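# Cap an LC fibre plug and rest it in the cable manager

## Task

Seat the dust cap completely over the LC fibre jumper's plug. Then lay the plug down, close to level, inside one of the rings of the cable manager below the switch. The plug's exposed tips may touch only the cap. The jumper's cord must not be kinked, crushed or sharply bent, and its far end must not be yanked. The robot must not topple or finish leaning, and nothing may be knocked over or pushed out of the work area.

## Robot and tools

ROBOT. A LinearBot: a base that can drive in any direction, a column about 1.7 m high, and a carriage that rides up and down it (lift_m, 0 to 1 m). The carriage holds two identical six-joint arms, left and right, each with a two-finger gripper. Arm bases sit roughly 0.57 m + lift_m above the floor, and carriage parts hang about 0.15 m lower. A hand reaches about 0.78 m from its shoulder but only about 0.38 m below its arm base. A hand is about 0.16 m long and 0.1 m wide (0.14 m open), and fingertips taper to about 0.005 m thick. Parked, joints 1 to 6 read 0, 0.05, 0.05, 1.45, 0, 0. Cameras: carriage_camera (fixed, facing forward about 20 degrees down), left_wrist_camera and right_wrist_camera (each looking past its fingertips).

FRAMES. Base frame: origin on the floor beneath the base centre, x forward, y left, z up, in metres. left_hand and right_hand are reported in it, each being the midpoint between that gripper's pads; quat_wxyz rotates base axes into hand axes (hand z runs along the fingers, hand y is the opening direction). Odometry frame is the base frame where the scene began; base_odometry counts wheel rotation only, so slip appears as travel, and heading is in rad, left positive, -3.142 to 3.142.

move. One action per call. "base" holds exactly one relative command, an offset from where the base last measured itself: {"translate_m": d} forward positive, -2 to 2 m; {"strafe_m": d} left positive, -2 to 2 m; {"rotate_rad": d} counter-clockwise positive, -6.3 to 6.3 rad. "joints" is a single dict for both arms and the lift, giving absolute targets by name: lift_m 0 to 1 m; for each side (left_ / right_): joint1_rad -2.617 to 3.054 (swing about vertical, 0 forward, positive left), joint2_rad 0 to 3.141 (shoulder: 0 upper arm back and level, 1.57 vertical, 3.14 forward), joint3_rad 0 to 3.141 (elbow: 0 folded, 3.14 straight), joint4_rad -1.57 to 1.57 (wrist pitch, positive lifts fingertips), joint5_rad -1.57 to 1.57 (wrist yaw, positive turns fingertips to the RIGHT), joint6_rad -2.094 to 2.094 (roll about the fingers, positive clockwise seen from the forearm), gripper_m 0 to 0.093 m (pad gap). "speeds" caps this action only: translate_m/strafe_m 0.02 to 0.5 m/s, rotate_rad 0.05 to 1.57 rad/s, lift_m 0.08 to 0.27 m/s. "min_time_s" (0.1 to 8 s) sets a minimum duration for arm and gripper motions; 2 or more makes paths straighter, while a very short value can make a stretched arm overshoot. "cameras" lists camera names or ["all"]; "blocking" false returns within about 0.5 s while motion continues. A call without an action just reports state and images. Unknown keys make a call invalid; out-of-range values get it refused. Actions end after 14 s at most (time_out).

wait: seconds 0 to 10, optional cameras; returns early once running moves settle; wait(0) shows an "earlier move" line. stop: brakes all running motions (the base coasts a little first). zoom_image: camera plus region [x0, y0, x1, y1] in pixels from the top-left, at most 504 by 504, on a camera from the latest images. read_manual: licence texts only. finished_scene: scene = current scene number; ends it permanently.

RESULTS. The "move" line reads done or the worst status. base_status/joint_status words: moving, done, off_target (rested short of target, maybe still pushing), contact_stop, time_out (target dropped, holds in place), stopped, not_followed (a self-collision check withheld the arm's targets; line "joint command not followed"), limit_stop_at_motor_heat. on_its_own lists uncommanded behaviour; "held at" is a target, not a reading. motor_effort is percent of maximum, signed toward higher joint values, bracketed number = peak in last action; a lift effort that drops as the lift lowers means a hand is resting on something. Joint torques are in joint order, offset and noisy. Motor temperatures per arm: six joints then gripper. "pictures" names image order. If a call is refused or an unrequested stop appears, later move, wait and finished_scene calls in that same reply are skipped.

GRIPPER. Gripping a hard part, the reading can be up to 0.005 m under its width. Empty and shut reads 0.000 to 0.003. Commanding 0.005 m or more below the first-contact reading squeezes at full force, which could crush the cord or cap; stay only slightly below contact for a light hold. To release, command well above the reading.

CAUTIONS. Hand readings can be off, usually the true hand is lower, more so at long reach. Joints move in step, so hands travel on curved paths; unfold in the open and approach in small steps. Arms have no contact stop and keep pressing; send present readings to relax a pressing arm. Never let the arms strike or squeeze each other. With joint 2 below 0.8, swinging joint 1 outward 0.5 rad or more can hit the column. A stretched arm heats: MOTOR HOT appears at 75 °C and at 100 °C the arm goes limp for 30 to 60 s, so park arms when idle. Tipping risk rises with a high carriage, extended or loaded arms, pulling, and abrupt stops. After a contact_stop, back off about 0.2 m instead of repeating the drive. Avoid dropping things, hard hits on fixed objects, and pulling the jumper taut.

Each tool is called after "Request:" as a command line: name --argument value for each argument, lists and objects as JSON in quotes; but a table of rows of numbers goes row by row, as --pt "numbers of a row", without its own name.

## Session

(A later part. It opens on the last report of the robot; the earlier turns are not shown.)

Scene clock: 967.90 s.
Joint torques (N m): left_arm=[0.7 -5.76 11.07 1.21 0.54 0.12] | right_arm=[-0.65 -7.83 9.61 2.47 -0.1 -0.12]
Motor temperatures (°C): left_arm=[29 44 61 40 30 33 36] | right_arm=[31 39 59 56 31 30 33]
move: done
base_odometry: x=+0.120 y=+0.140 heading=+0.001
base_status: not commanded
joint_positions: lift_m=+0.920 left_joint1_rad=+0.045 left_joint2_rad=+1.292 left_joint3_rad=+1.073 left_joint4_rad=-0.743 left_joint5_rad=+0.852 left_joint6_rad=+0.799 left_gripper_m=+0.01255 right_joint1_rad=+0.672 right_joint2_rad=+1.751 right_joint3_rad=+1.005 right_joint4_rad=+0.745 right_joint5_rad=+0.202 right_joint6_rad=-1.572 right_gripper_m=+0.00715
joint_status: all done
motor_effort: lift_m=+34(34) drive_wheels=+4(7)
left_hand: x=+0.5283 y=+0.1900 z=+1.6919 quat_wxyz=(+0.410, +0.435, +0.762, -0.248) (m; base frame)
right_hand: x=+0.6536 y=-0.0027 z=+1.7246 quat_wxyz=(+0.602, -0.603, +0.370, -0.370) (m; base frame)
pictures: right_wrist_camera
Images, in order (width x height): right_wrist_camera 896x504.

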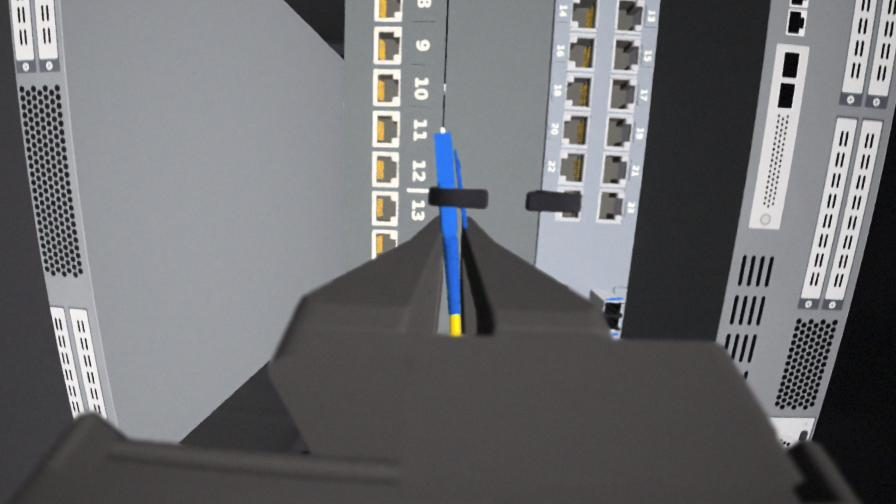

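Request:
move --joints '{"lift_m": 0.917}' --speeds '{"lift_m": 0.08}'

Request:
move --joints '{"right_gripper_m": 0.004}' --min_time_s 1.5 --cameras '["right_wrist_camera"]'

Request:
zoom_image --camera "right_wrist_camera" --region '[400, 120, 510, 270]'

Scene clock: 976.87 s.
Joint torques (N m): left_arm=[0.68 -5.7 10.8 1.24 0.53 0.12] | right_arm=[-0.64 -7.98 9.36 2.47 -0.1 -0.12]
Motor temperatures (°C): left_arm=[29 44 61 40 30 33 36] | right_arm=[31 39 59 56 31 30 33]
move: done
base_odometry: x=+0.120 y=+0.140 heading=+0.001
base_status: not commanded
joint_positions: lift_m=+0.917 left_joint1_rad=+0.045 left_joint2_rad=+1.292 left_joint3_rad=+1.076 left_joint4_rad=-0.746 left_joint5_rad=+0.853 left_joint6_rad=+0.799 left_gripper_m=+0.01255 right_joint1_rad=+0.672 right_joint2_rad=+1.753 right_joint3_rad=+1.008 right_joint4_rad=+0.745 right_joint5_rad=+0.201 right_joint6_rad=-1.572 right_gripper_m=+0.00714
joint_status: all done
motor_effort: lift_m=+33(34) drive_wheels=+0(5)
left_hand: x=+0.5280 y=+0.1899 z=+1.6898 quat_wxyz=(+0.410, +0.435, +0.762, -0.248) (m; base frame)
right_hand: x=+0.6540 y=-0.0022 z=+1.7224 quat_wxyz=(+0.603, -0.603, +0.369, -0.370) (m; base frame)
pictures: none

Scene clock: 978.67 s.
Joint torques (N m): left_arm=[0.7 -5.71 10.82 1.25 0.53 0.12] | right_arm=[-0.65 -7.97 9.28 2.46 -0.09 -0.12]
Motor temperatures (°C): left_arm=[29 43 60 40 30 33 36] | right_arm=[31 39 59 56 31 30 33]
move: done
base_odometry: x=+0.120 y=+0.140 heading=+0.001
base_status: not commanded
joint_positions: lift_m=+0.917 left_joint1_rad=+0.045 left_joint2_rad=+1.292 left_joint3_rad=+1.076 left_joint4_rad=-0.746 left_joint5_rad=+0.853 left_joint6_rad=+0.799 left_gripper_m=+0.01255 right_joint1_rad=+0.672 right_joint2_rad=+1.753 right_joint3_rad=+1.008 right_joint4_rad=+0.745 right_joint5_rad=+0.201 right_joint6_rad=-1.572 right_gripper_m=+0.00401
joint_status: all done
motor_effort: lift_m=+34(34) drive_wheels=+0(8)
left_hand: x=+0.5280 y=+0.1899 z=+1.6898 quat_wxyz=(+0.410, +0.435, +0.762, -0.248) (m; base frame)
right_hand: x=+0.6540 y=-0.0022 z=+1.7225 quat_wxyz=(+0.603, -0.603, +0.369, -0.370) (m; base frame)
pictures: right_wrist_camera
Images, in order (width x height): right_wrist_camera 896x504.

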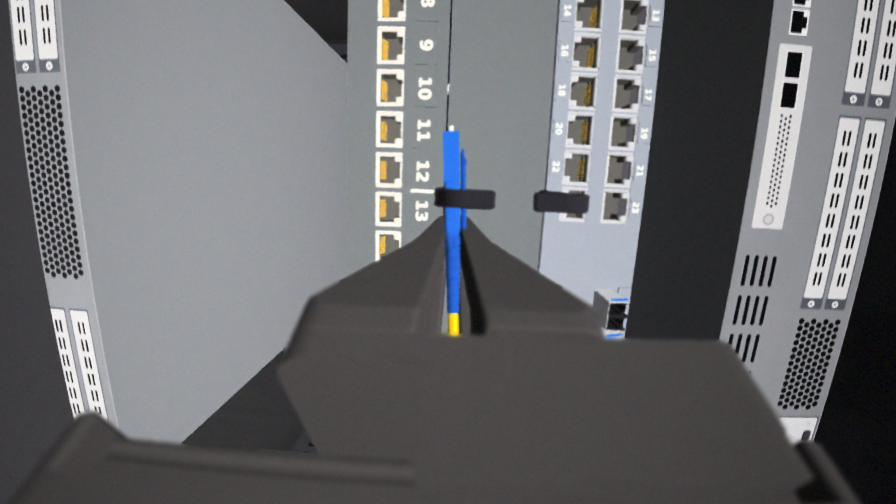

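Scaled by 3.360 from the camera's 896x504 image, which has a finer 1280x720 frame.

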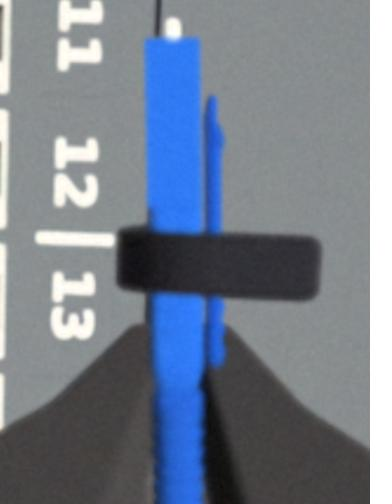

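Request:
move --joints '{"right_gripper_m": 0.001}' --min_time_s 1.5 --cameras '["right_wrist_camera"]'

Request:
zoom_image --camera "right_wrist_camera" --region '[400, 120, 510, 270]'

Scene clock: 988.20 s.
Joint torques (N m): left_arm=[0.72 -5.71 10.81 1.24 0.53 0.12] | right_arm=[-0.68 -8.01 9.29 2.44 -0.08 -0.13]
Motor temperatures (°C): left_arm=[29 43 59 40 30 33 36] | right_arm=[31 40 57 56 31 30 33]
move: done
base_odometry: x=+0.120 y=+0.140 heading=+0.001
base_status: not commanded
joint_positions: lift_m=+0.917 left_joint1_rad=+0.045 left_joint2_rad=+1.292 left_joint3_rad=+1.076 left_joint4_rad=-0.746 left_joint5_rad=+0.853 left_joint6_rad=+0.799 left_gripper_m=+0.01255 right_joint1_rad=+0.672 right_joint2_rad=+1.753 right_joint3_rad=+1.008 right_joint4_rad=+0.745 right_joint5_rad=+0.199 right_joint6_rad=-1.572 right_gripper_m=+0.00373
joint_status: all done
motor_effort: lift_m=+33(34) drive_wheels=+3(6)
left_hand: x=+0.5280 y=+0.1899 z=+1.6898 quat_wxyz=(+0.410, +0.435, +0.762, -0.248) (m; base frame)
right_hand: x=+0.6538 y=-0.0018 z=+1.7226 quat_wxyz=(+0.603, -0.603, +0.368, -0.369) (m; base frame)
pictures: right_wrist_camera
Images, in order (width x height): right_wrist_camera 896x504.

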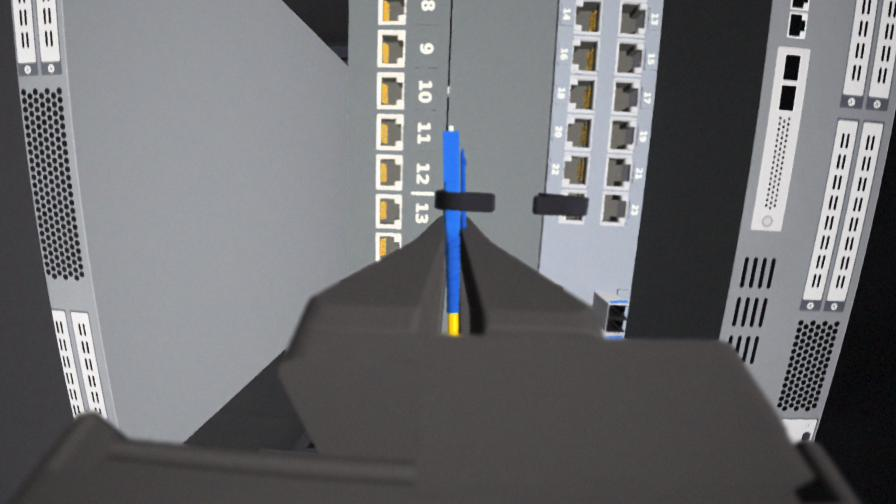

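Scaled by 3.360 from the camera's 896x504 image, which has a finer 1280x720 frame.

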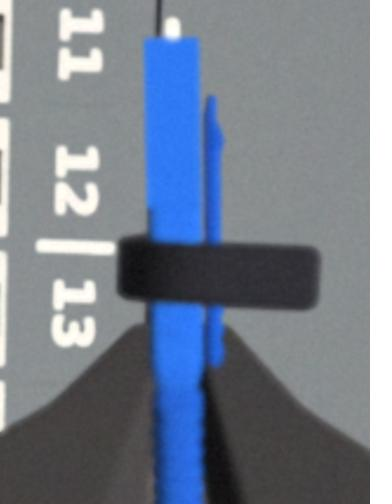

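Request:
move --joints '{"lift_m": 0.925}' --speeds '{"lift_m": 0.08}' --cameras '["right_wrist_camera"]'

Request:
move --joints '{"right_joint1_rad": 0.561, "right_joint2_rad": 1.778, "right_joint3_rad": 1.045, "right_joint4_rad": 0.724, "right_joint5_rad": -0.123}' --min_time_s 3 --cameras '["right_wrist_camera", "carriage_camera"]'

Request:
zoom_image --camera "right_wrist_camera" --region '[380, 80, 560, 270]'

Scene clock: 1023.57 s.
Joint torques (N m): left_arm=[0.68 -5.46 10.36 1.3 0.52 0.11] | right_arm=[-0.66 -8.25 9.02 2.51 -0.07 -0.12]
Motor temperatures (°C): left_arm=[29 43 57 40 30 33 36] | right_arm=[31 41 56 56 31 30 34]
move: done
base_odometry: x=+0.120 y=+0.140 heading=+0.001
base_status: not commanded
joint_positions: lift_m=+0.925 left_joint1_rad=+0.045 left_joint2_rad=+1.289 left_joint3_rad=+1.081 left_joint4_rad=-0.750 left_joint5_rad=+0.854 left_joint6_rad=+0.799 left_gripper_m=+0.01255 right_joint1_rad=+0.672 right_joint2_rad=+1.756 right_joint3_rad=+1.011 right_joint4_rad=+0.742 right_joint5_rad=+0.198 right_joint6_rad=-1.573 right_gripper_m=+0.00373
joint_status: all done
motor_effort: lift_m=+36(42) drive_wheels=-3(6)
left_hand: x=+0.5279 y=+0.1898 z=+1.7002 quat_wxyz=(+0.412, +0.436, +0.761, -0.248) (m; base frame)
right_hand: x=+0.6545 y=-0.0012 z=+1.7291 quat_wxyz=(+0.602, -0.605, +0.369, -0.369) (m; base frame)
pictures: right_wrist_camera
Images, in order (width x height): right_wrist_camera 896x504.

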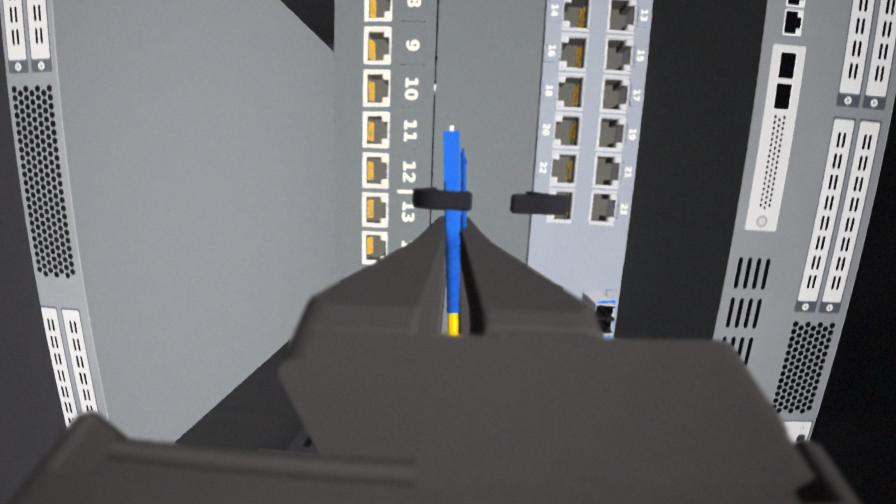

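Scene clock: 1026.87 s.
Joint torques (N m): left_arm=[0.72 -5.46 10.35 1.29 0.53 0.11] | right_arm=[-0.85 -7.97 9.62 2.44 -0.06 -0.11]
Motor temperatures (°C): left_arm=[29 43 57 40 30 33 36] | right_arm=[31 41 56 56 31 30 34]
move: done
base_odometry: x=+0.120 y=+0.140 heading=+0.001
base_status: not commanded
joint_positions: lift_m=+0.925 left_joint1_rad=+0.045 left_joint2_rad=+1.289 left_joint3_rad=+1.081 left_joint4_rad=-0.750 left_joint5_rad=+0.854 left_joint6_rad=+0.799 left_gripper_m=+0.01255 right_joint1_rad=+0.569 right_joint2_rad=+1.761 right_joint3_rad=+1.020 right_joint4_rad=+0.740 right_joint5_rad=-0.116 right_joint6_rad=-1.573 right_gripper_m=+0.00373
joint_status: all done
motor_effort: lift_m=+36(36) drive_wheels=+3(6)
left_hand: x=+0.5279 y=+0.1898 z=+1.7002 quat_wxyz=(+0.412, +0.436, +0.761, -0.248) (m; base frame)
right_hand: x=+0.6575 y=-0.0001 z=+1.7303 quat_wxyz=(+0.638, -0.640, +0.303, -0.303) (m; base frame)
pictures: carriage_camera, right_wrist_camera
Images, in order (width x height): carriage_camera 896x504, right_wrist_camera 896x504.

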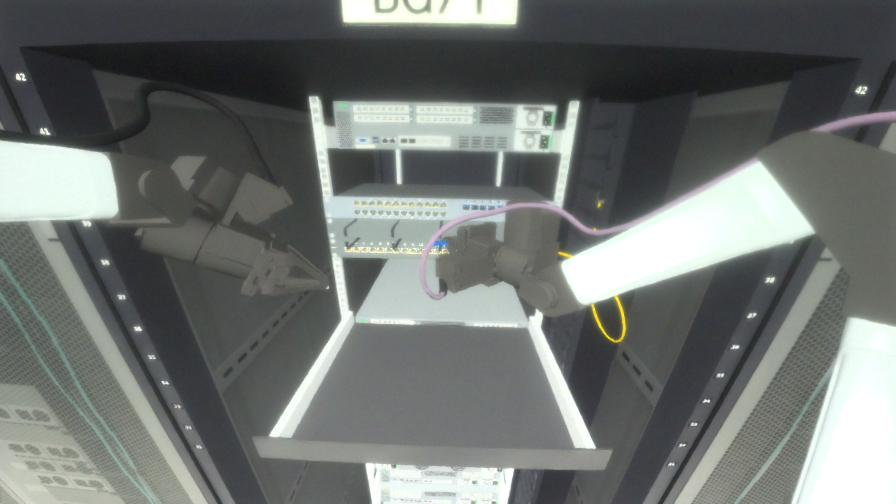

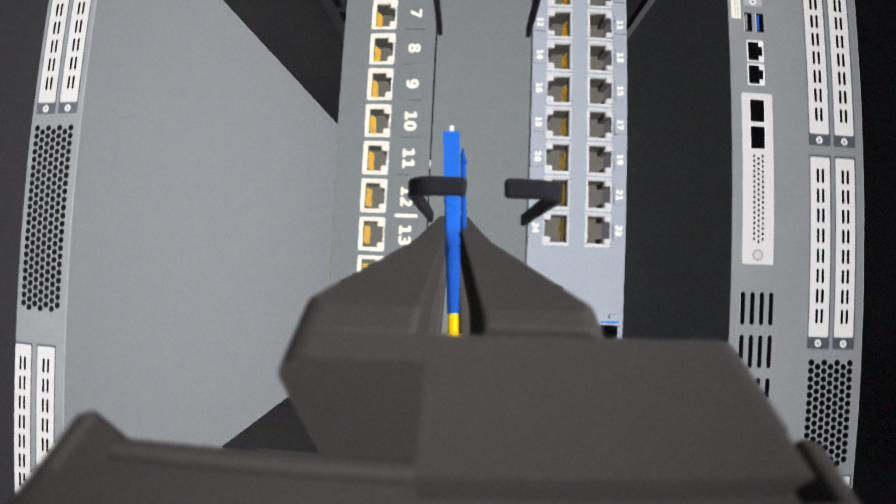

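Scaled by 2.653 from the camera's 896x504 image, which has a finer 1280x720 frame.

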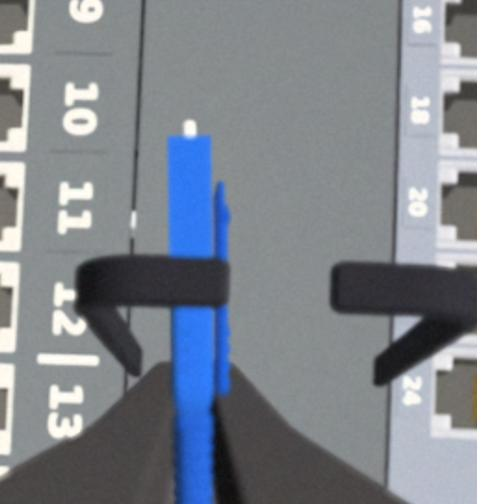

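Request:
move --joints '{"lift_m": 0.931}' --speeds '{"lift_m": 0.08}'

Request:
move --joints '{"right_joint1_rad": 0.373, "right_joint2_rad": 1.92, "right_joint3_rad": 1.229, "right_joint4_rad": 0.683, "right_joint5_rad": -0.762}' --min_time_s 3 --cameras '["right_wrist_camera", "carriage_camera", "left_wrist_camera"]'

Request:
zoom_image --camera "right_wrist_camera" --region '[380, 80, 560, 270]'

Request:
zoom_image --camera "carriage_camera" --region '[380, 200, 560, 320]'

Scene clock: 1073.70 s.
Joint torques (N m): left_arm=[0.68 -5.35 10.19 1.31 0.51 0.12] | right_arm=[-0.76 -8.4 9.25 2.51 -0.05 -0.12]
Motor temperatures (°C): left_arm=[29 43 57 39 30 33 36] | right_arm=[31 40 56 53 31 30 35]
move: done
base_odometry: x=+0.120 y=+0.140 heading=+0.001
base_status: not commanded
joint_positions: lift_m=+0.931 left_joint1_rad=+0.045 left_joint2_rad=+1.288 left_joint3_rad=+1.083 left_joint4_rad=-0.751 left_joint5_rad=+0.855 left_joint6_rad=+0.799 left_gripper_m=+0.01255 right_joint1_rad=+0.568 right_joint2_rad=+1.765 right_joint3_rad=+1.024 right_joint4_rad=+0.734 right_joint5_rad=-0.120 right_joint6_rad=-1.573 right_gripper_m=+0.00373
joint_status: all done
motor_effort: lift_m=+36(42) drive_wheels=+3(5)
left_hand: x=+0.5278 y=+0.1897 z=+1.7070 quat_wxyz=(+0.413, +0.436, +0.760, -0.247) (m; base frame)
right_hand: x=+0.6582 y=+0.0007 z=+1.7347 quat_wxyz=(+0.637, -0.642, +0.303, -0.301) (m; base frame)
pictures: none

Scene clock: 1077.00 s.
Joint torques (N m): left_arm=[0.68 -5.35 10.18 1.32 0.52 0.12] | right_arm=[-13.53 -2.21 19.22 1.74 -3.89 0.13]
Motor temperatures (°C): left_arm=[29 43 57 39 30 33 36] | right_arm=[32 40 57 53 32 30 35]
move: off_target
base_odometry: x=+0.120 y=+0.140 heading=+0.001
base_status: not commanded
joint_positions: lift_m=+0.931 left_joint1_rad=+0.045 left_joint2_rad=+1.288 left_joint3_rad=+1.083 left_joint4_rad=-0.751 left_joint5_rad=+0.855 left_joint6_rad=+0.799 left_gripper_m=+0.01255 right_joint1_rad=+0.507 right_joint2_rad=+1.834 right_joint3_rad=+1.094 right_joint4_rad=+0.750 right_joint5_rad=-0.396 right_joint6_rad=-1.594 right_gripper_m=+0.00369
joint_status: right_joint1_rad off_target (ended at +0.507, target +0.373); right_joint3_rad off_target (ended at +1.094, target +1.229); right_joint4_rad off_target (ended at +0.749, target +0.683); right_joint5_rad off_target (ended at -0.397, target -0.762); the others done
motor_effort: lift_m=+36(36) drive_wheels=+6(11)
left_hand: x=+0.5278 y=+0.1897 z=+1.7070 quat_wxyz=(+0.413, +0.436, +0.760, -0.247) (m; base frame)
right_hand: x=+0.6586 y=+0.0164 z=+1.7343 quat_wxyz=(+0.668, -0.668, +0.222, -0.241) (m; base frame)
pictures: carriage_camera, left_wrist_camera, right_wrist_camera
Images, in order (width x height): carriage_camera 896x504, left_wrist_camera 896x504, right_wrist_camera 896x504.

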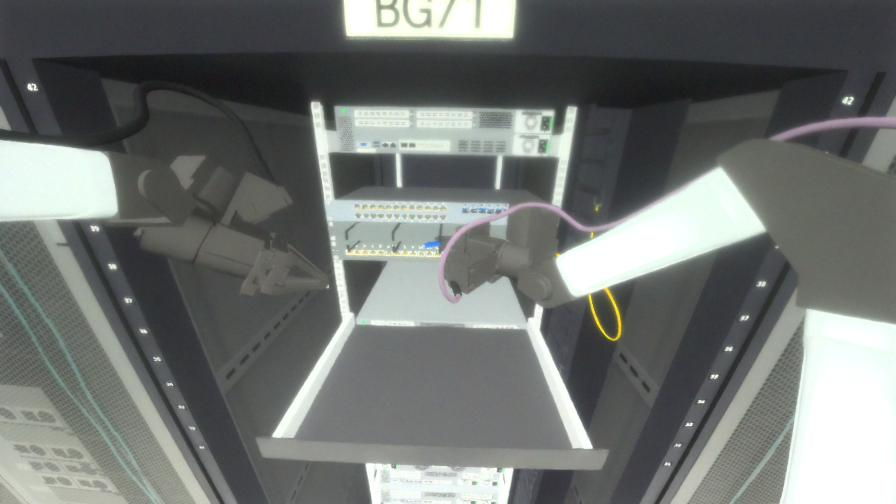

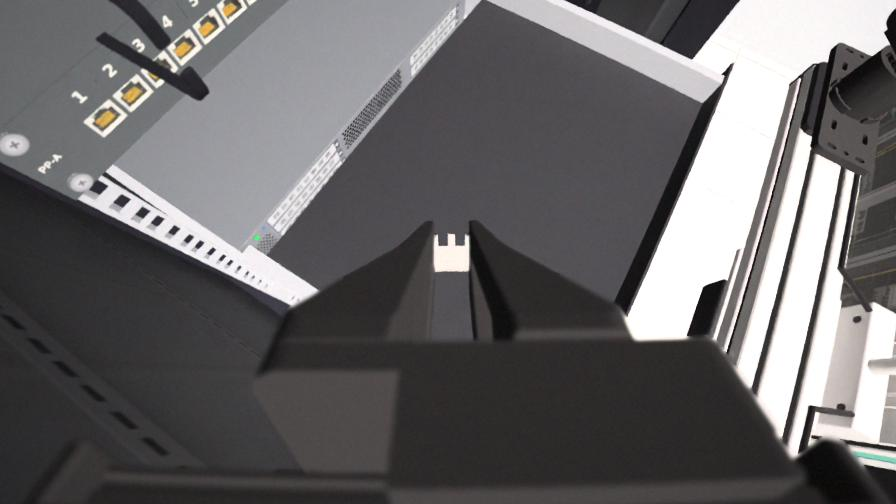

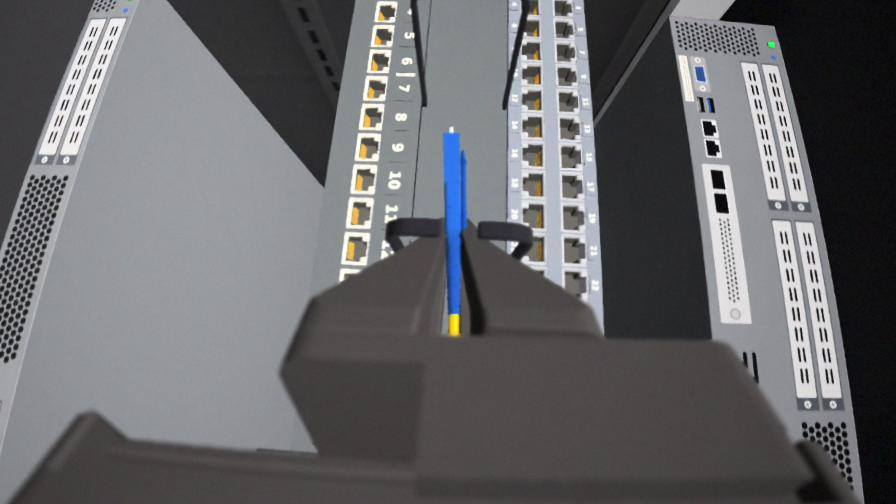

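Scaled by 2.653 from the camera's 896x504 image, which has a finer 1280x720 frame.

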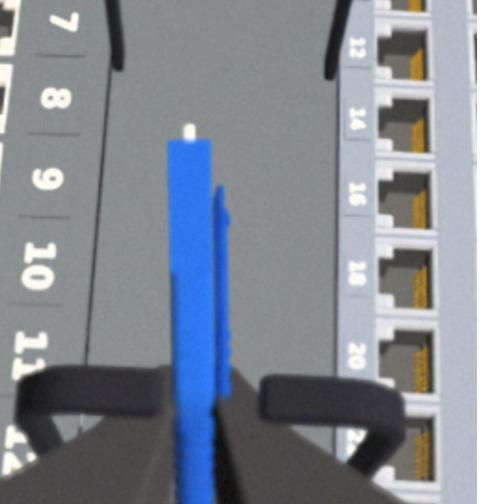

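Scaled by 2.800 from the camera's 896x504 image, which has a finer 1280x720 frame.

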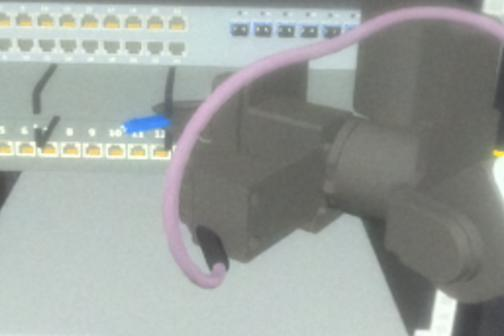

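Request:
move --joints '{"right_joint1_rad": 0.555, "right_joint2_rad": 1.782, "right_joint3_rad": 1.049, "right_joint4_rad": 0.72, "right_joint5_rad": -0.16}' --min_time_s 2 --cameras '["right_wrist_camera"]'

Request:
zoom_image --camera "right_wrist_camera" --region '[380, 80, 560, 270]'

Scene clock: 1086.40 s.
Joint torques (N m): left_arm=[0.7 -5.37 10.14 1.32 0.52 0.12] | right_arm=[-0.31 -12.46 6.05 2.43 0.29 0.1]
Motor temperatures (°C): left_arm=[29 43 58 39 30 33 36] | right_arm=[34 40 62 52 38 30 35]
move: off_target
base_odometry: x=+0.120 y=+0.140 heading=+0.001
base_status: not commanded
joint_positions: lift_m=+0.931 left_joint1_rad=+0.045 left_joint2_rad=+1.288 left_joint3_rad=+1.083 left_joint4_rad=-0.751 left_joint5_rad=+0.855 left_joint6_rad=+0.799 left_gripper_m=+0.01255 right_joint1_rad=+0.558 right_joint2_rad=+1.809 right_joint3_rad=+1.064 right_joint4_rad=+0.736 right_joint5_rad=-0.187 right_joint6_rad=-1.591 right_gripper_m=+0.00367
joint_status: right_joint5_rad off_target (ended at -0.187, target -0.160); the others done
motor_effort: lift_m=+36(36) drive_wheels=+6(11)
left_hand: x=+0.5278 y=+0.1897 z=+1.7070 quat_wxyz=(+0.413, +0.436, +0.760, -0.247) (m; base frame)
right_hand: x=+0.6631 y=+0.0105 z=+1.7308 quat_wxyz=(+0.642, -0.653, +0.279, -0.289) (m; base frame)
pictures: right_wrist_camera
Images, in order (width x height): right_wrist_camera 896x504.

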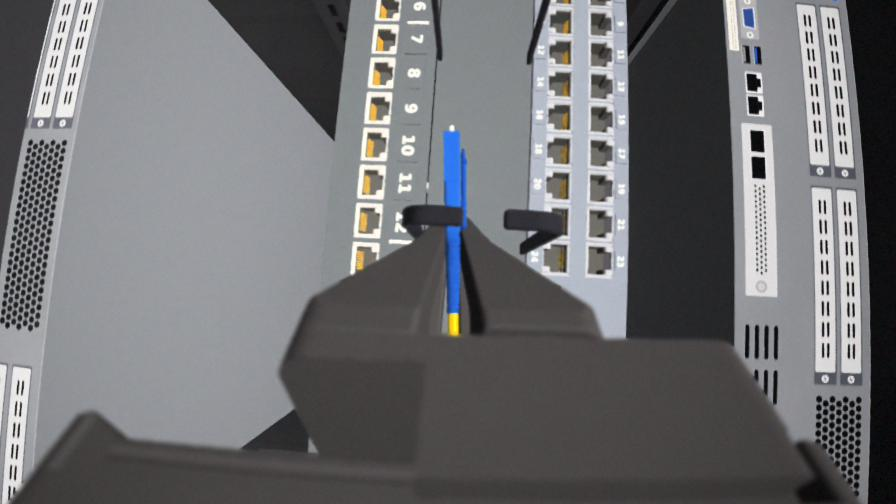

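Scaled by 2.653 from the camera's 896x504 image, which has a finer 1280x720 frame.

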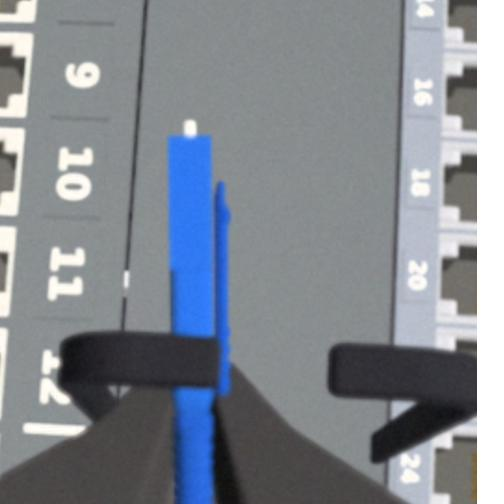

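Request:
move --joints '{"right_joint1_rad": 0.523, "right_joint2_rad": 1.8, "right_joint3_rad": 1.057, "right_joint4_rad": 0.736, "right_joint5_rad": -0.205}' --min_time_s 1.5 --cameras '["right_wrist_camera"]'

Request:
zoom_image --camera "right_wrist_camera" --region '[380, 80, 560, 270]'

Scene clock: 1099.40 s.
Joint torques (N m): left_arm=[0.7 -5.37 10.13 1.32 0.51 0.12] | right_arm=[-2.67 -10.85 6.72 2.61 0.22 0.09]
Motor temperatures (°C): left_arm=[29 43 59 39 30 33 36] | right_arm=[33 43 60 52 35 30 35]
move: off_target
base_odometry: x=+0.120 y=+0.140 heading=+0.001
base_status: not commanded
joint_positions: lift_m=+0.931 left_joint1_rad=+0.045 left_joint2_rad=+1.288 left_joint3_rad=+1.083 left_joint4_rad=-0.751 left_joint5_rad=+0.855 left_joint6_rad=+0.799 left_gripper_m=+0.01255 right_joint1_rad=+0.549 right_joint2_rad=+1.809 right_joint3_rad=+1.064 right_joint4_rad=+0.736 right_joint5_rad=-0.224 right_joint6_rad=-1.590 right_gripper_m=+0.00367
joint_status: right_joint1_rad off_target (ended at +0.549, target +0.523); the others done
motor_effort: lift_m=+35(36) drive_wheels=+4(6)
left_hand: x=+0.5278 y=+0.1897 z=+1.7070 quat_wxyz=(+0.413, +0.436, +0.760, -0.247) (m; base frame)
right_hand: x=+0.6613 y=+0.0115 z=+1.7308 quat_wxyz=(+0.646, -0.657, +0.270, -0.279) (m; base frame)
pictures: right_wrist_camera
Images, in order (width x height): right_wrist_camera 896x504.

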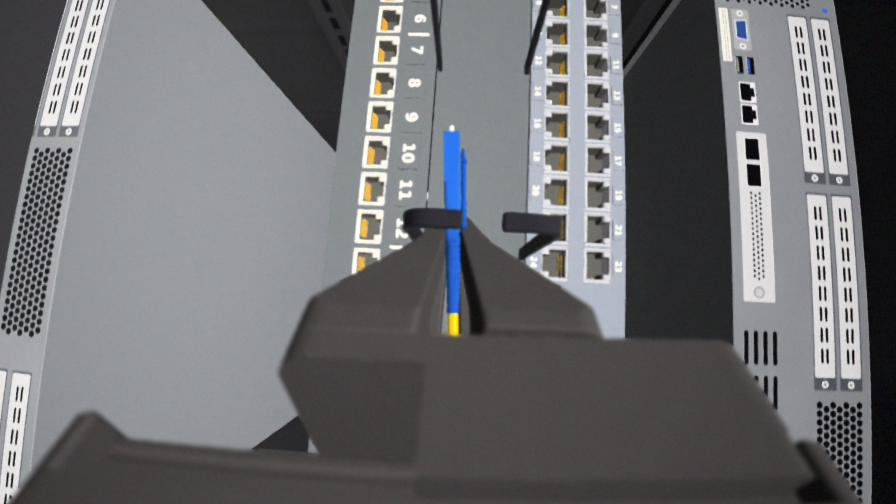

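Scaled by 2.653 from the camera's 896x504 image, which has a finer 1280x720 frame.

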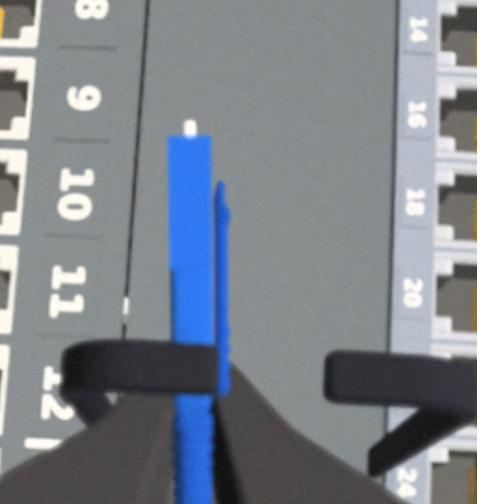

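Request:
move --joints '{"right_joint1_rad": 0.532, "right_joint2_rad": 1.835, "right_joint3_rad": 1.104, "right_joint4_rad": 0.735, "right_joint5_rad": -0.207}' --min_time_s 1.5 --cameras '["right_wrist_camera"]'

Request:
zoom_image --camera "right_wrist_camera" --region '[380, 80, 560, 270]'

Scene clock: 1126.90 s.
Joint torques (N m): left_arm=[0.7 -5.37 10.19 1.31 0.52 0.12] | right_arm=[-1.66 -8.44 9.8 2.59 0.2 0.08]
Motor temperatures (°C): left_arm=[29 43 59 39 30 33 36] | right_arm=[32 46 57 52 33 30 35]
move: done
base_odometry: x=+0.120 y=+0.140 heading=+0.001
base_status: not commanded
joint_positions: lift_m=+0.931 left_joint1_rad=+0.045 left_joint2_rad=+1.288 left_joint3_rad=+1.083 left_joint4_rad=-0.751 left_joint5_rad=+0.855 left_joint6_rad=+0.799 left_gripper_m=+0.01255 right_joint1_rad=+0.548 right_joint2_rad=+1.817 right_joint3_rad=+1.076 right_joint4_rad=+0.736 right_joint5_rad=-0.227 right_joint6_rad=-1.589 right_gripper_m=+0.00367
joint_status: all done
motor_effort: lift_m=+36(36) drive_wheels=+1(7)
left_hand: x=+0.5278 y=+0.1897 z=+1.7070 quat_wxyz=(+0.413, +0.436, +0.760, -0.247) (m; base frame)
right_hand: x=+0.6636 y=+0.0127 z=+1.7322 quat_wxyz=(+0.648, -0.656, +0.269, -0.279) (m; base frame)
pictures: right_wrist_camera
Images, in order (width x height): right_wrist_camera 896x504.

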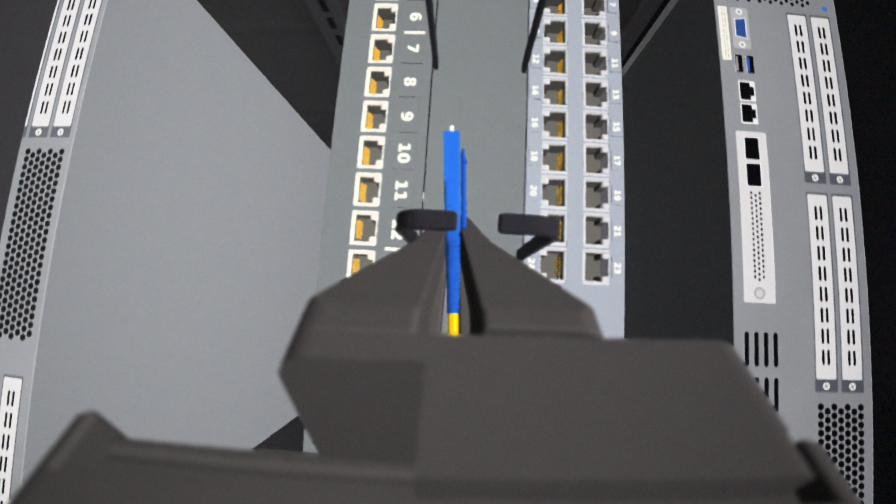

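Scaled by 2.653 from the camera's 896x504 image, which has a finer 1280x720 frame.

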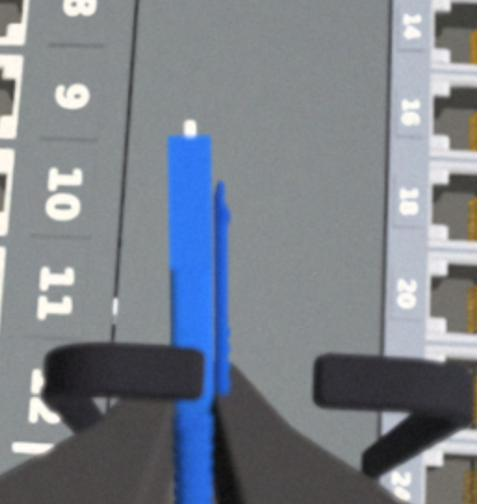

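Request:
move --joints '{"lift_m": 0.935, "right_joint1_rad": 0.532, "right_joint2_rad": 1.849, "right_joint3_rad": 1.119, "right_joint4_rad": 0.735, "right_joint5_rad": -0.215}' --min_time_s 1.5 --speeds '{"lift_m": 0.08}' --cameras '["right_wrist_camera"]'

Request:
zoom_image --camera "right_wrist_camera" --region '[380, 80, 560, 270]'

Scene clock: 1160.73 s.
Joint torques (N m): left_arm=[0.73 -5.2 10 1.32 0.5 0.11] | right_arm=[-1.66 -8.35 10.02 2.62 0.17 0.08]
Motor temperatures (°C): left_arm=[29 43 60 39 30 33 36] | right_arm=[32 42 58 52 32 30 36]
move: done
base_odometry: x=+0.120 y=+0.140 heading=+0.001
base_status: not commanded
joint_positions: lift_m=+0.935 left_joint1_rad=+0.045 left_joint2_rad=+1.286 left_joint3_rad=+1.085 left_joint4_rad=-0.751 left_joint5_rad=+0.855 left_joint6_rad=+0.799 left_gripper_m=+0.01255 right_joint1_rad=+0.548 right_joint2_rad=+1.829 right_joint3_rad=+1.089 right_joint4_rad=+0.734 right_joint5_rad=-0.232 right_joint6_rad=-1.589 right_gripper_m=+0.00367
joint_status: all done
motor_effort: lift_m=+36(42) drive_wheels=+1(6)
left_hand: x=+0.5278 y=+0.1896 z=+1.7123 quat_wxyz=(+0.414, +0.436, +0.759, -0.247) (m; base frame)
right_hand: x=+0.6656 y=+0.0149 z=+1.7354 quat_wxyz=(+0.648, -0.657, +0.268, -0.277) (m; base frame)
pictures: right_wrist_camera
Images, in order (width x height): right_wrist_camera 896x504.

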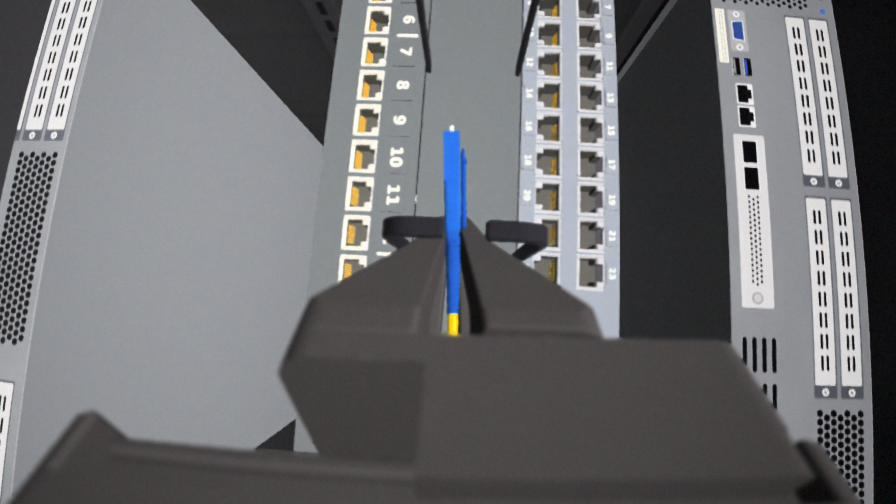

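Scaled by 2.653 from the camera's 896x504 image, which has a finer 1280x720 frame.

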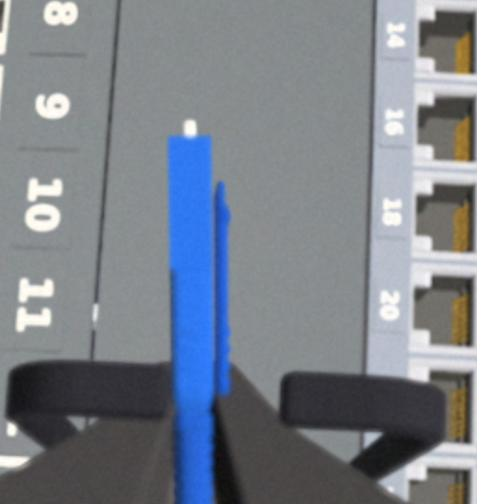

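Request:
move --joints '{"right_joint1_rad": 0.455, "right_joint2_rad": 1.894, "right_joint3_rad": 1.18, "right_joint4_rad": 0.713, "right_joint5_rad": -0.468}' --min_time_s 2 --cameras '["right_wrist_camera"]'

Request:
zoom_image --camera "right_wrist_camera" --region '[380, 80, 560, 270]'

Scene clock: 1169.00 s.
Joint torques (N m): left_arm=[0.65 -5.2 10 1.32 0.51 0.12] | right_arm=[-8.17 -5.76 13.76 2.34 -1.9 0.08]
Motor temperatures (°C): left_arm=[29 43 61 39 30 33 36] | right_arm=[32 42 60 52 33 30 36]
move: off_target
base_odometry: x=+0.120 y=+0.140 heading=+0.001
base_status: not commanded
joint_positions: lift_m=+0.935 left_joint1_rad=+0.045 left_joint2_rad=+1.286 left_joint3_rad=+1.085 left_joint4_rad=-0.751 left_joint5_rad=+0.855 left_joint6_rad=+0.799 left_gripper_m=+0.01255 right_joint1_rad=+0.536 right_joint2_rad=+1.845 right_joint3_rad=+1.107 right_joint4_rad=+0.734 right_joint5_rad=-0.290 right_joint6_rad=-1.589 right_gripper_m=+0.00367
joint_status: right_joint1_rad off_target (ended at +0.536, target +0.455); right_joint3_rad off_target (ended at +1.107, target +1.180); right_joint5_rad off_target (ended at -0.290, target -0.468); the others done
motor_effort: lift_m=+36(36) drive_wheels=+3(6)
left_hand: x=+0.5278 y=+0.1896 z=+1.7123 quat_wxyz=(+0.414, +0.436, +0.759, -0.247) (m; base frame)
right_hand: x=+0.6661 y=+0.0185 z=+1.7352 quat_wxyz=(+0.655, -0.662, +0.252, -0.262) (m; base frame)
pictures: right_wrist_camera
Images, in order (width x height): right_wrist_camera 896x504.

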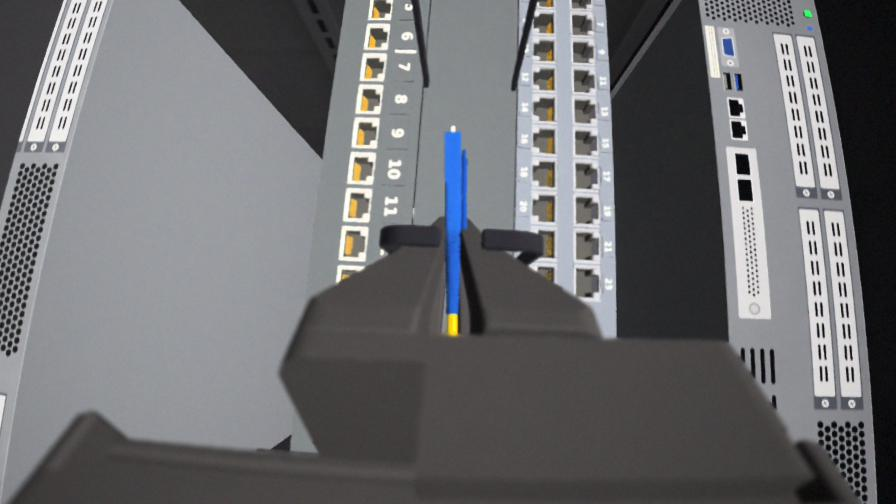

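Scaled by 2.653 from the camera's 896x504 image, which has a finer 1280x720 frame.

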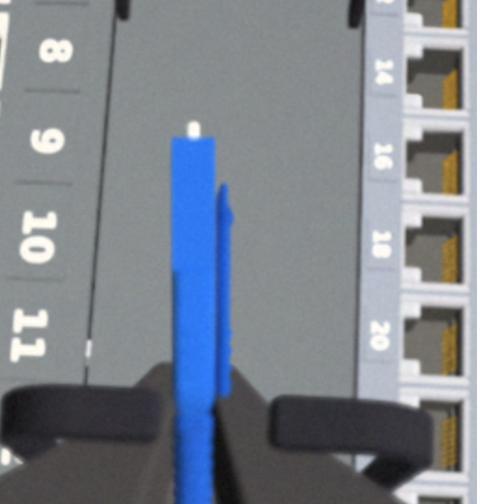

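Request:
move --joints '{"lift_m": 0.939, "right_joint1_rad": 0.61, "right_joint2_rad": 1.799, "right_joint3_rad": 1.042, "right_joint4_rad": 0.762, "right_joint5_rad": 0.038}' --min_time_s 2.5 --speeds '{"lift_m": 0.08}' --cameras '["right_wrist_camera"]'

Request:
zoom_image --camera "right_wrist_camera" --region '[380, 80, 560, 270]'

Scene clock: 1199.10 s.
Joint torques (N m): left_arm=[0.68 -4.94 9.92 1.32 0.5 0.12] | right_arm=[0.54 -12.77 6.02 2.68 0.11 0.01]
Motor temperatures (°C): left_arm=[29 42 62 39 30 33 36] | right_arm=[34 41 68 51 35 30 36]
move: done
base_odometry: x=+0.120 y=+0.140 heading=+0.001
base_status: not commanded
joint_positions: lift_m=+0.939 left_joint1_rad=+0.045 left_joint2_rad=+1.283 left_joint3_rad=+1.086 left_joint4_rad=-0.751 left_joint5_rad=+0.856 left_joint6_rad=+0.799 left_gripper_m=+0.01255 right_joint1_rad=+0.605 right_joint2_rad=+1.827 right_joint3_rad=+1.057 right_joint4_rad=+0.760 right_joint5_rad=+0.026 right_joint6_rad=-1.583 right_gripper_m=+0.00367
joint_status: all done
motor_effort: lift_m=+36(43) drive_wheels=+4(8)
left_hand: x=+0.5277 y=+0.1895 z=+1.7177 quat_wxyz=(+0.416, +0.437, +0.758, -0.246) (m; base frame)
right_hand: x=+0.6723 y=+0.0033 z=+1.7318 quat_wxyz=(+0.617, -0.627, +0.334, -0.339) (m; base frame)
pictures: right_wrist_camera
Images, in order (width x height): right_wrist_camera 896x504.

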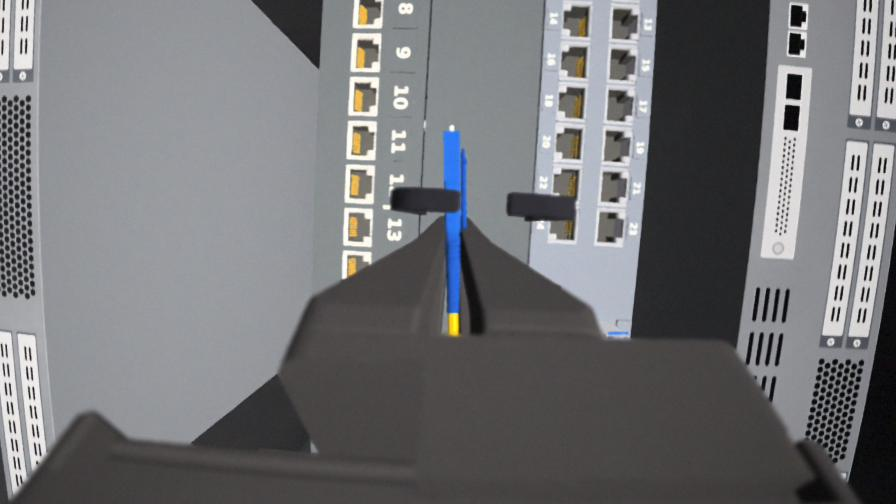

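Scaled by 2.653 from the camera's 896x504 image, which has a finer 1280x720 frame.

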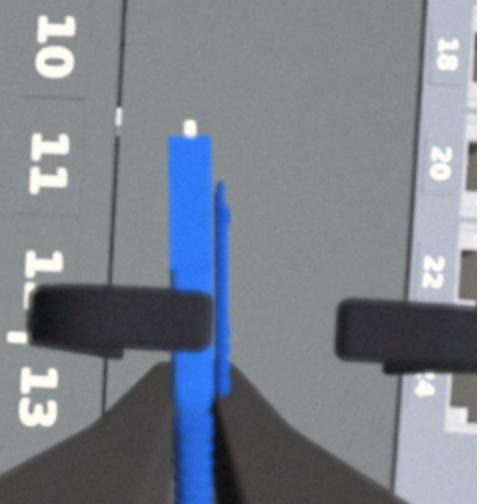

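Request:
move --joints '{"lift_m": 0.946, "right_joint2_rad": 1.78, "right_joint3_rad": 1.012}' --min_time_s 1.5 --speeds '{"lift_m": 0.08}' --cameras '["right_wrist_camera"]'

Request:
zoom_image --camera "right_wrist_camera" --region '[380, 80, 560, 270]'

Scene clock: 1208.73 s.
Joint torques (N m): left_arm=[0.69 -4.92 9.91 1.32 0.49 0.11] | right_arm=[0.49 -12.48 6 2.6 0.09 0.01]
Motor temperatures (°C): left_arm=[29 42 61 39 30 33 36] | right_arm=[33 44 65 52 34 30 36]
move: done
base_odometry: x=+0.120 y=+0.140 heading=+0.001
base_status: not commanded
joint_positions: lift_m=+0.946 left_joint1_rad=+0.045 left_joint2_rad=+1.283 left_joint3_rad=+1.086 left_joint4_rad=-0.751 left_joint5_rad=+0.856 left_joint6_rad=+0.799 left_gripper_m=+0.01255 right_joint1_rad=+0.605 right_joint2_rad=+1.807 right_joint3_rad=+1.026 right_joint4_rad=+0.767 right_joint5_rad=+0.029 right_joint6_rad=-1.583 right_gripper_m=+0.00367
joint_status: all done
motor_effort: lift_m=+36(43) drive_wheels=+4(6)
left_hand: x=+0.5276 y=+0.1895 z=+1.7247 quat_wxyz=(+0.416, +0.437, +0.758, -0.246) (m; base frame)
right_hand: x=+0.6674 y=-0.0007 z=+1.7368 quat_wxyz=(+0.615, -0.628, +0.336, -0.339) (m; base frame)
pictures: right_wrist_camera
Images, in order (width x height): right_wrist_camera 896x504.

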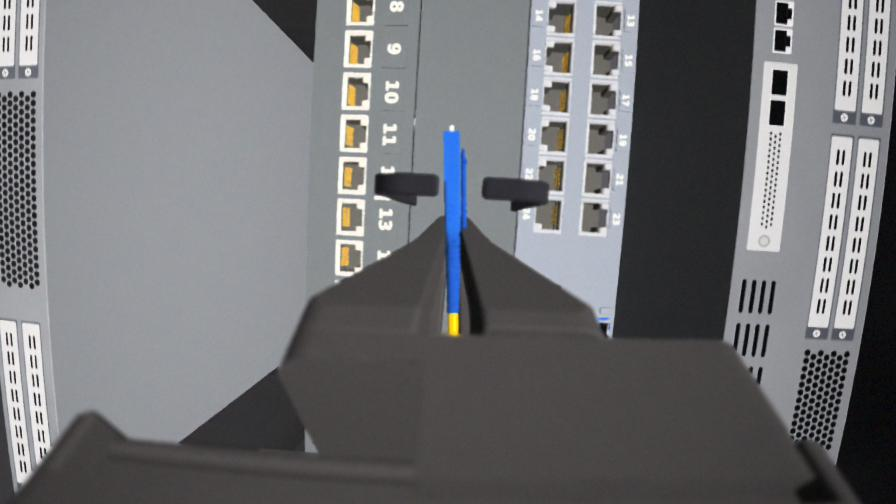

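Scaled by 2.653 from the camera's 896x504 image, which has a finer 1280x720 frame.

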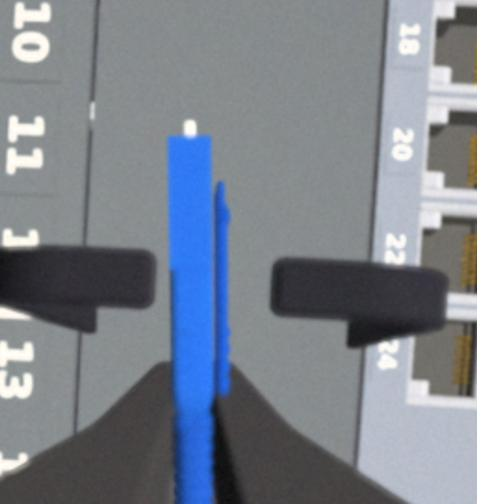

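Request:
move --joints '{"lift_m": 0.948}' --speeds '{"lift_m": 0.08}'

Request:
move --joints '{"right_joint1_rad": 0.647, "right_joint2_rad": 1.7, "right_joint3_rad": 0.907, "right_joint4_rad": 0.802, "right_joint5_rad": 0.056}' --min_time_s 2 --cameras '["right_wrist_camera"]'

Request:
zoom_image --camera "right_wrist_camera" --region '[380, 80, 560, 270]'

Scene clock: 1227.23 s.
Joint torques (N m): left_arm=[0.69 -4.92 9.91 1.32 0.49 0.11] | right_arm=[0.5 -12.26 6.17 2.61 0.09 0.01]
Motor temperatures (°C): left_arm=[29 42 60 39 30 33 36] | right_arm=[33 45 61 55 33 30 36]
move: done
base_odometry: x=+0.120 y=+0.140 heading=+0.001
base_status: not commanded
joint_positions: lift_m=+0.948 left_joint1_rad=+0.045 left_joint2_rad=+1.283 left_joint3_rad=+1.086 left_joint4_rad=-0.751 left_joint5_rad=+0.857 left_joint6_rad=+0.799 left_gripper_m=+0.01255 right_joint1_rad=+0.605 right_joint2_rad=+1.805 right_joint3_rad=+1.024 right_joint4_rad=+0.766 right_joint5_rad=+0.029 right_joint6_rad=-1.583 right_gripper_m=+0.00367
joint_status: all done
motor_effort: lift_m=+37(41) drive_wheels=+1(3)
left_hand: x=+0.5275 y=+0.1894 z=+1.7268 quat_wxyz=(+0.416, +0.437, +0.758, -0.246) (m; base frame)
right_hand: x=+0.6669 y=-0.0011 z=+1.7391 quat_wxyz=(+0.615, -0.628, +0.336, -0.339) (m; base frame)
pictures: none

Scene clock: 1229.53 s.
Joint torques (N m): left_arm=[0.72 -4.92 9.88 1.32 0.5 0.11] | right_arm=[0.58 -11.38 5.93 2.67 0.1 0.01]
Motor temperatures (°C): left_arm=[29 42 60 39 30 33 36] | right_arm=[33 45 60 55 33 30 36]
move: done
base_odometry: x=+0.120 y=+0.140 heading=+0.001
base_status: not commanded
joint_positions: lift_m=+0.948 left_joint1_rad=+0.045 left_joint2_rad=+1.283 left_joint3_rad=+1.086 left_joint4_rad=-0.751 left_joint5_rad=+0.857 left_joint6_rad=+0.799 left_gripper_m=+0.01255 right_joint1_rad=+0.641 right_joint2_rad=+1.725 right_joint3_rad=+0.922 right_joint4_rad=+0.800 right_joint5_rad=+0.046 right_joint6_rad=-1.583 right_gripper_m=+0.00367
joint_status: all done
motor_effort: lift_m=+37(37) drive_wheels=+3(5)
left_hand: x=+0.5275 y=+0.1894 z=+1.7268 quat_wxyz=(+0.416, +0.437, +0.758, -0.246) (m; base frame)
right_hand: x=+0.6382 y=-0.0015 z=+1.7407 quat_wxyz=(+0.621, -0.628, +0.328, -0.335) (m; base frame)
pictures: right_wrist_camera
Images, in order (width x height): right_wrist_camera 896x504.

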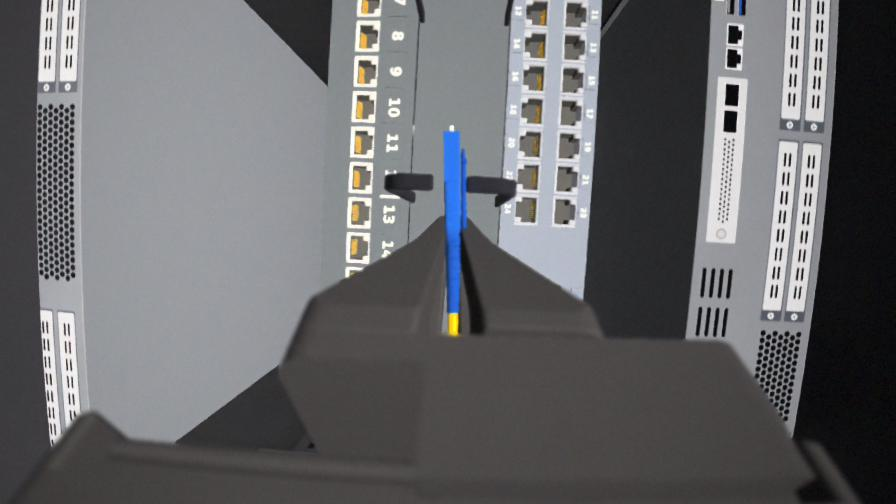

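Scaled by 2.653 from the camera's 896x504 image, which has a finer 1280x720 frame.

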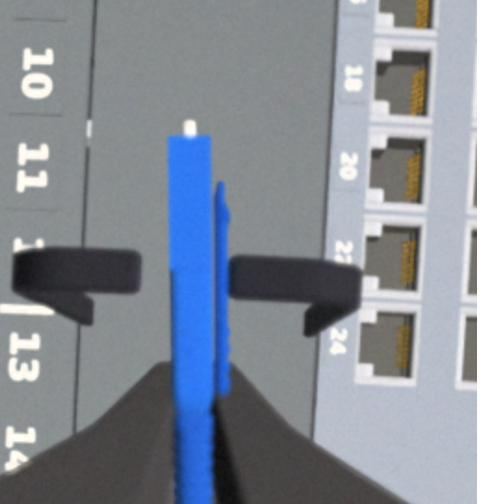

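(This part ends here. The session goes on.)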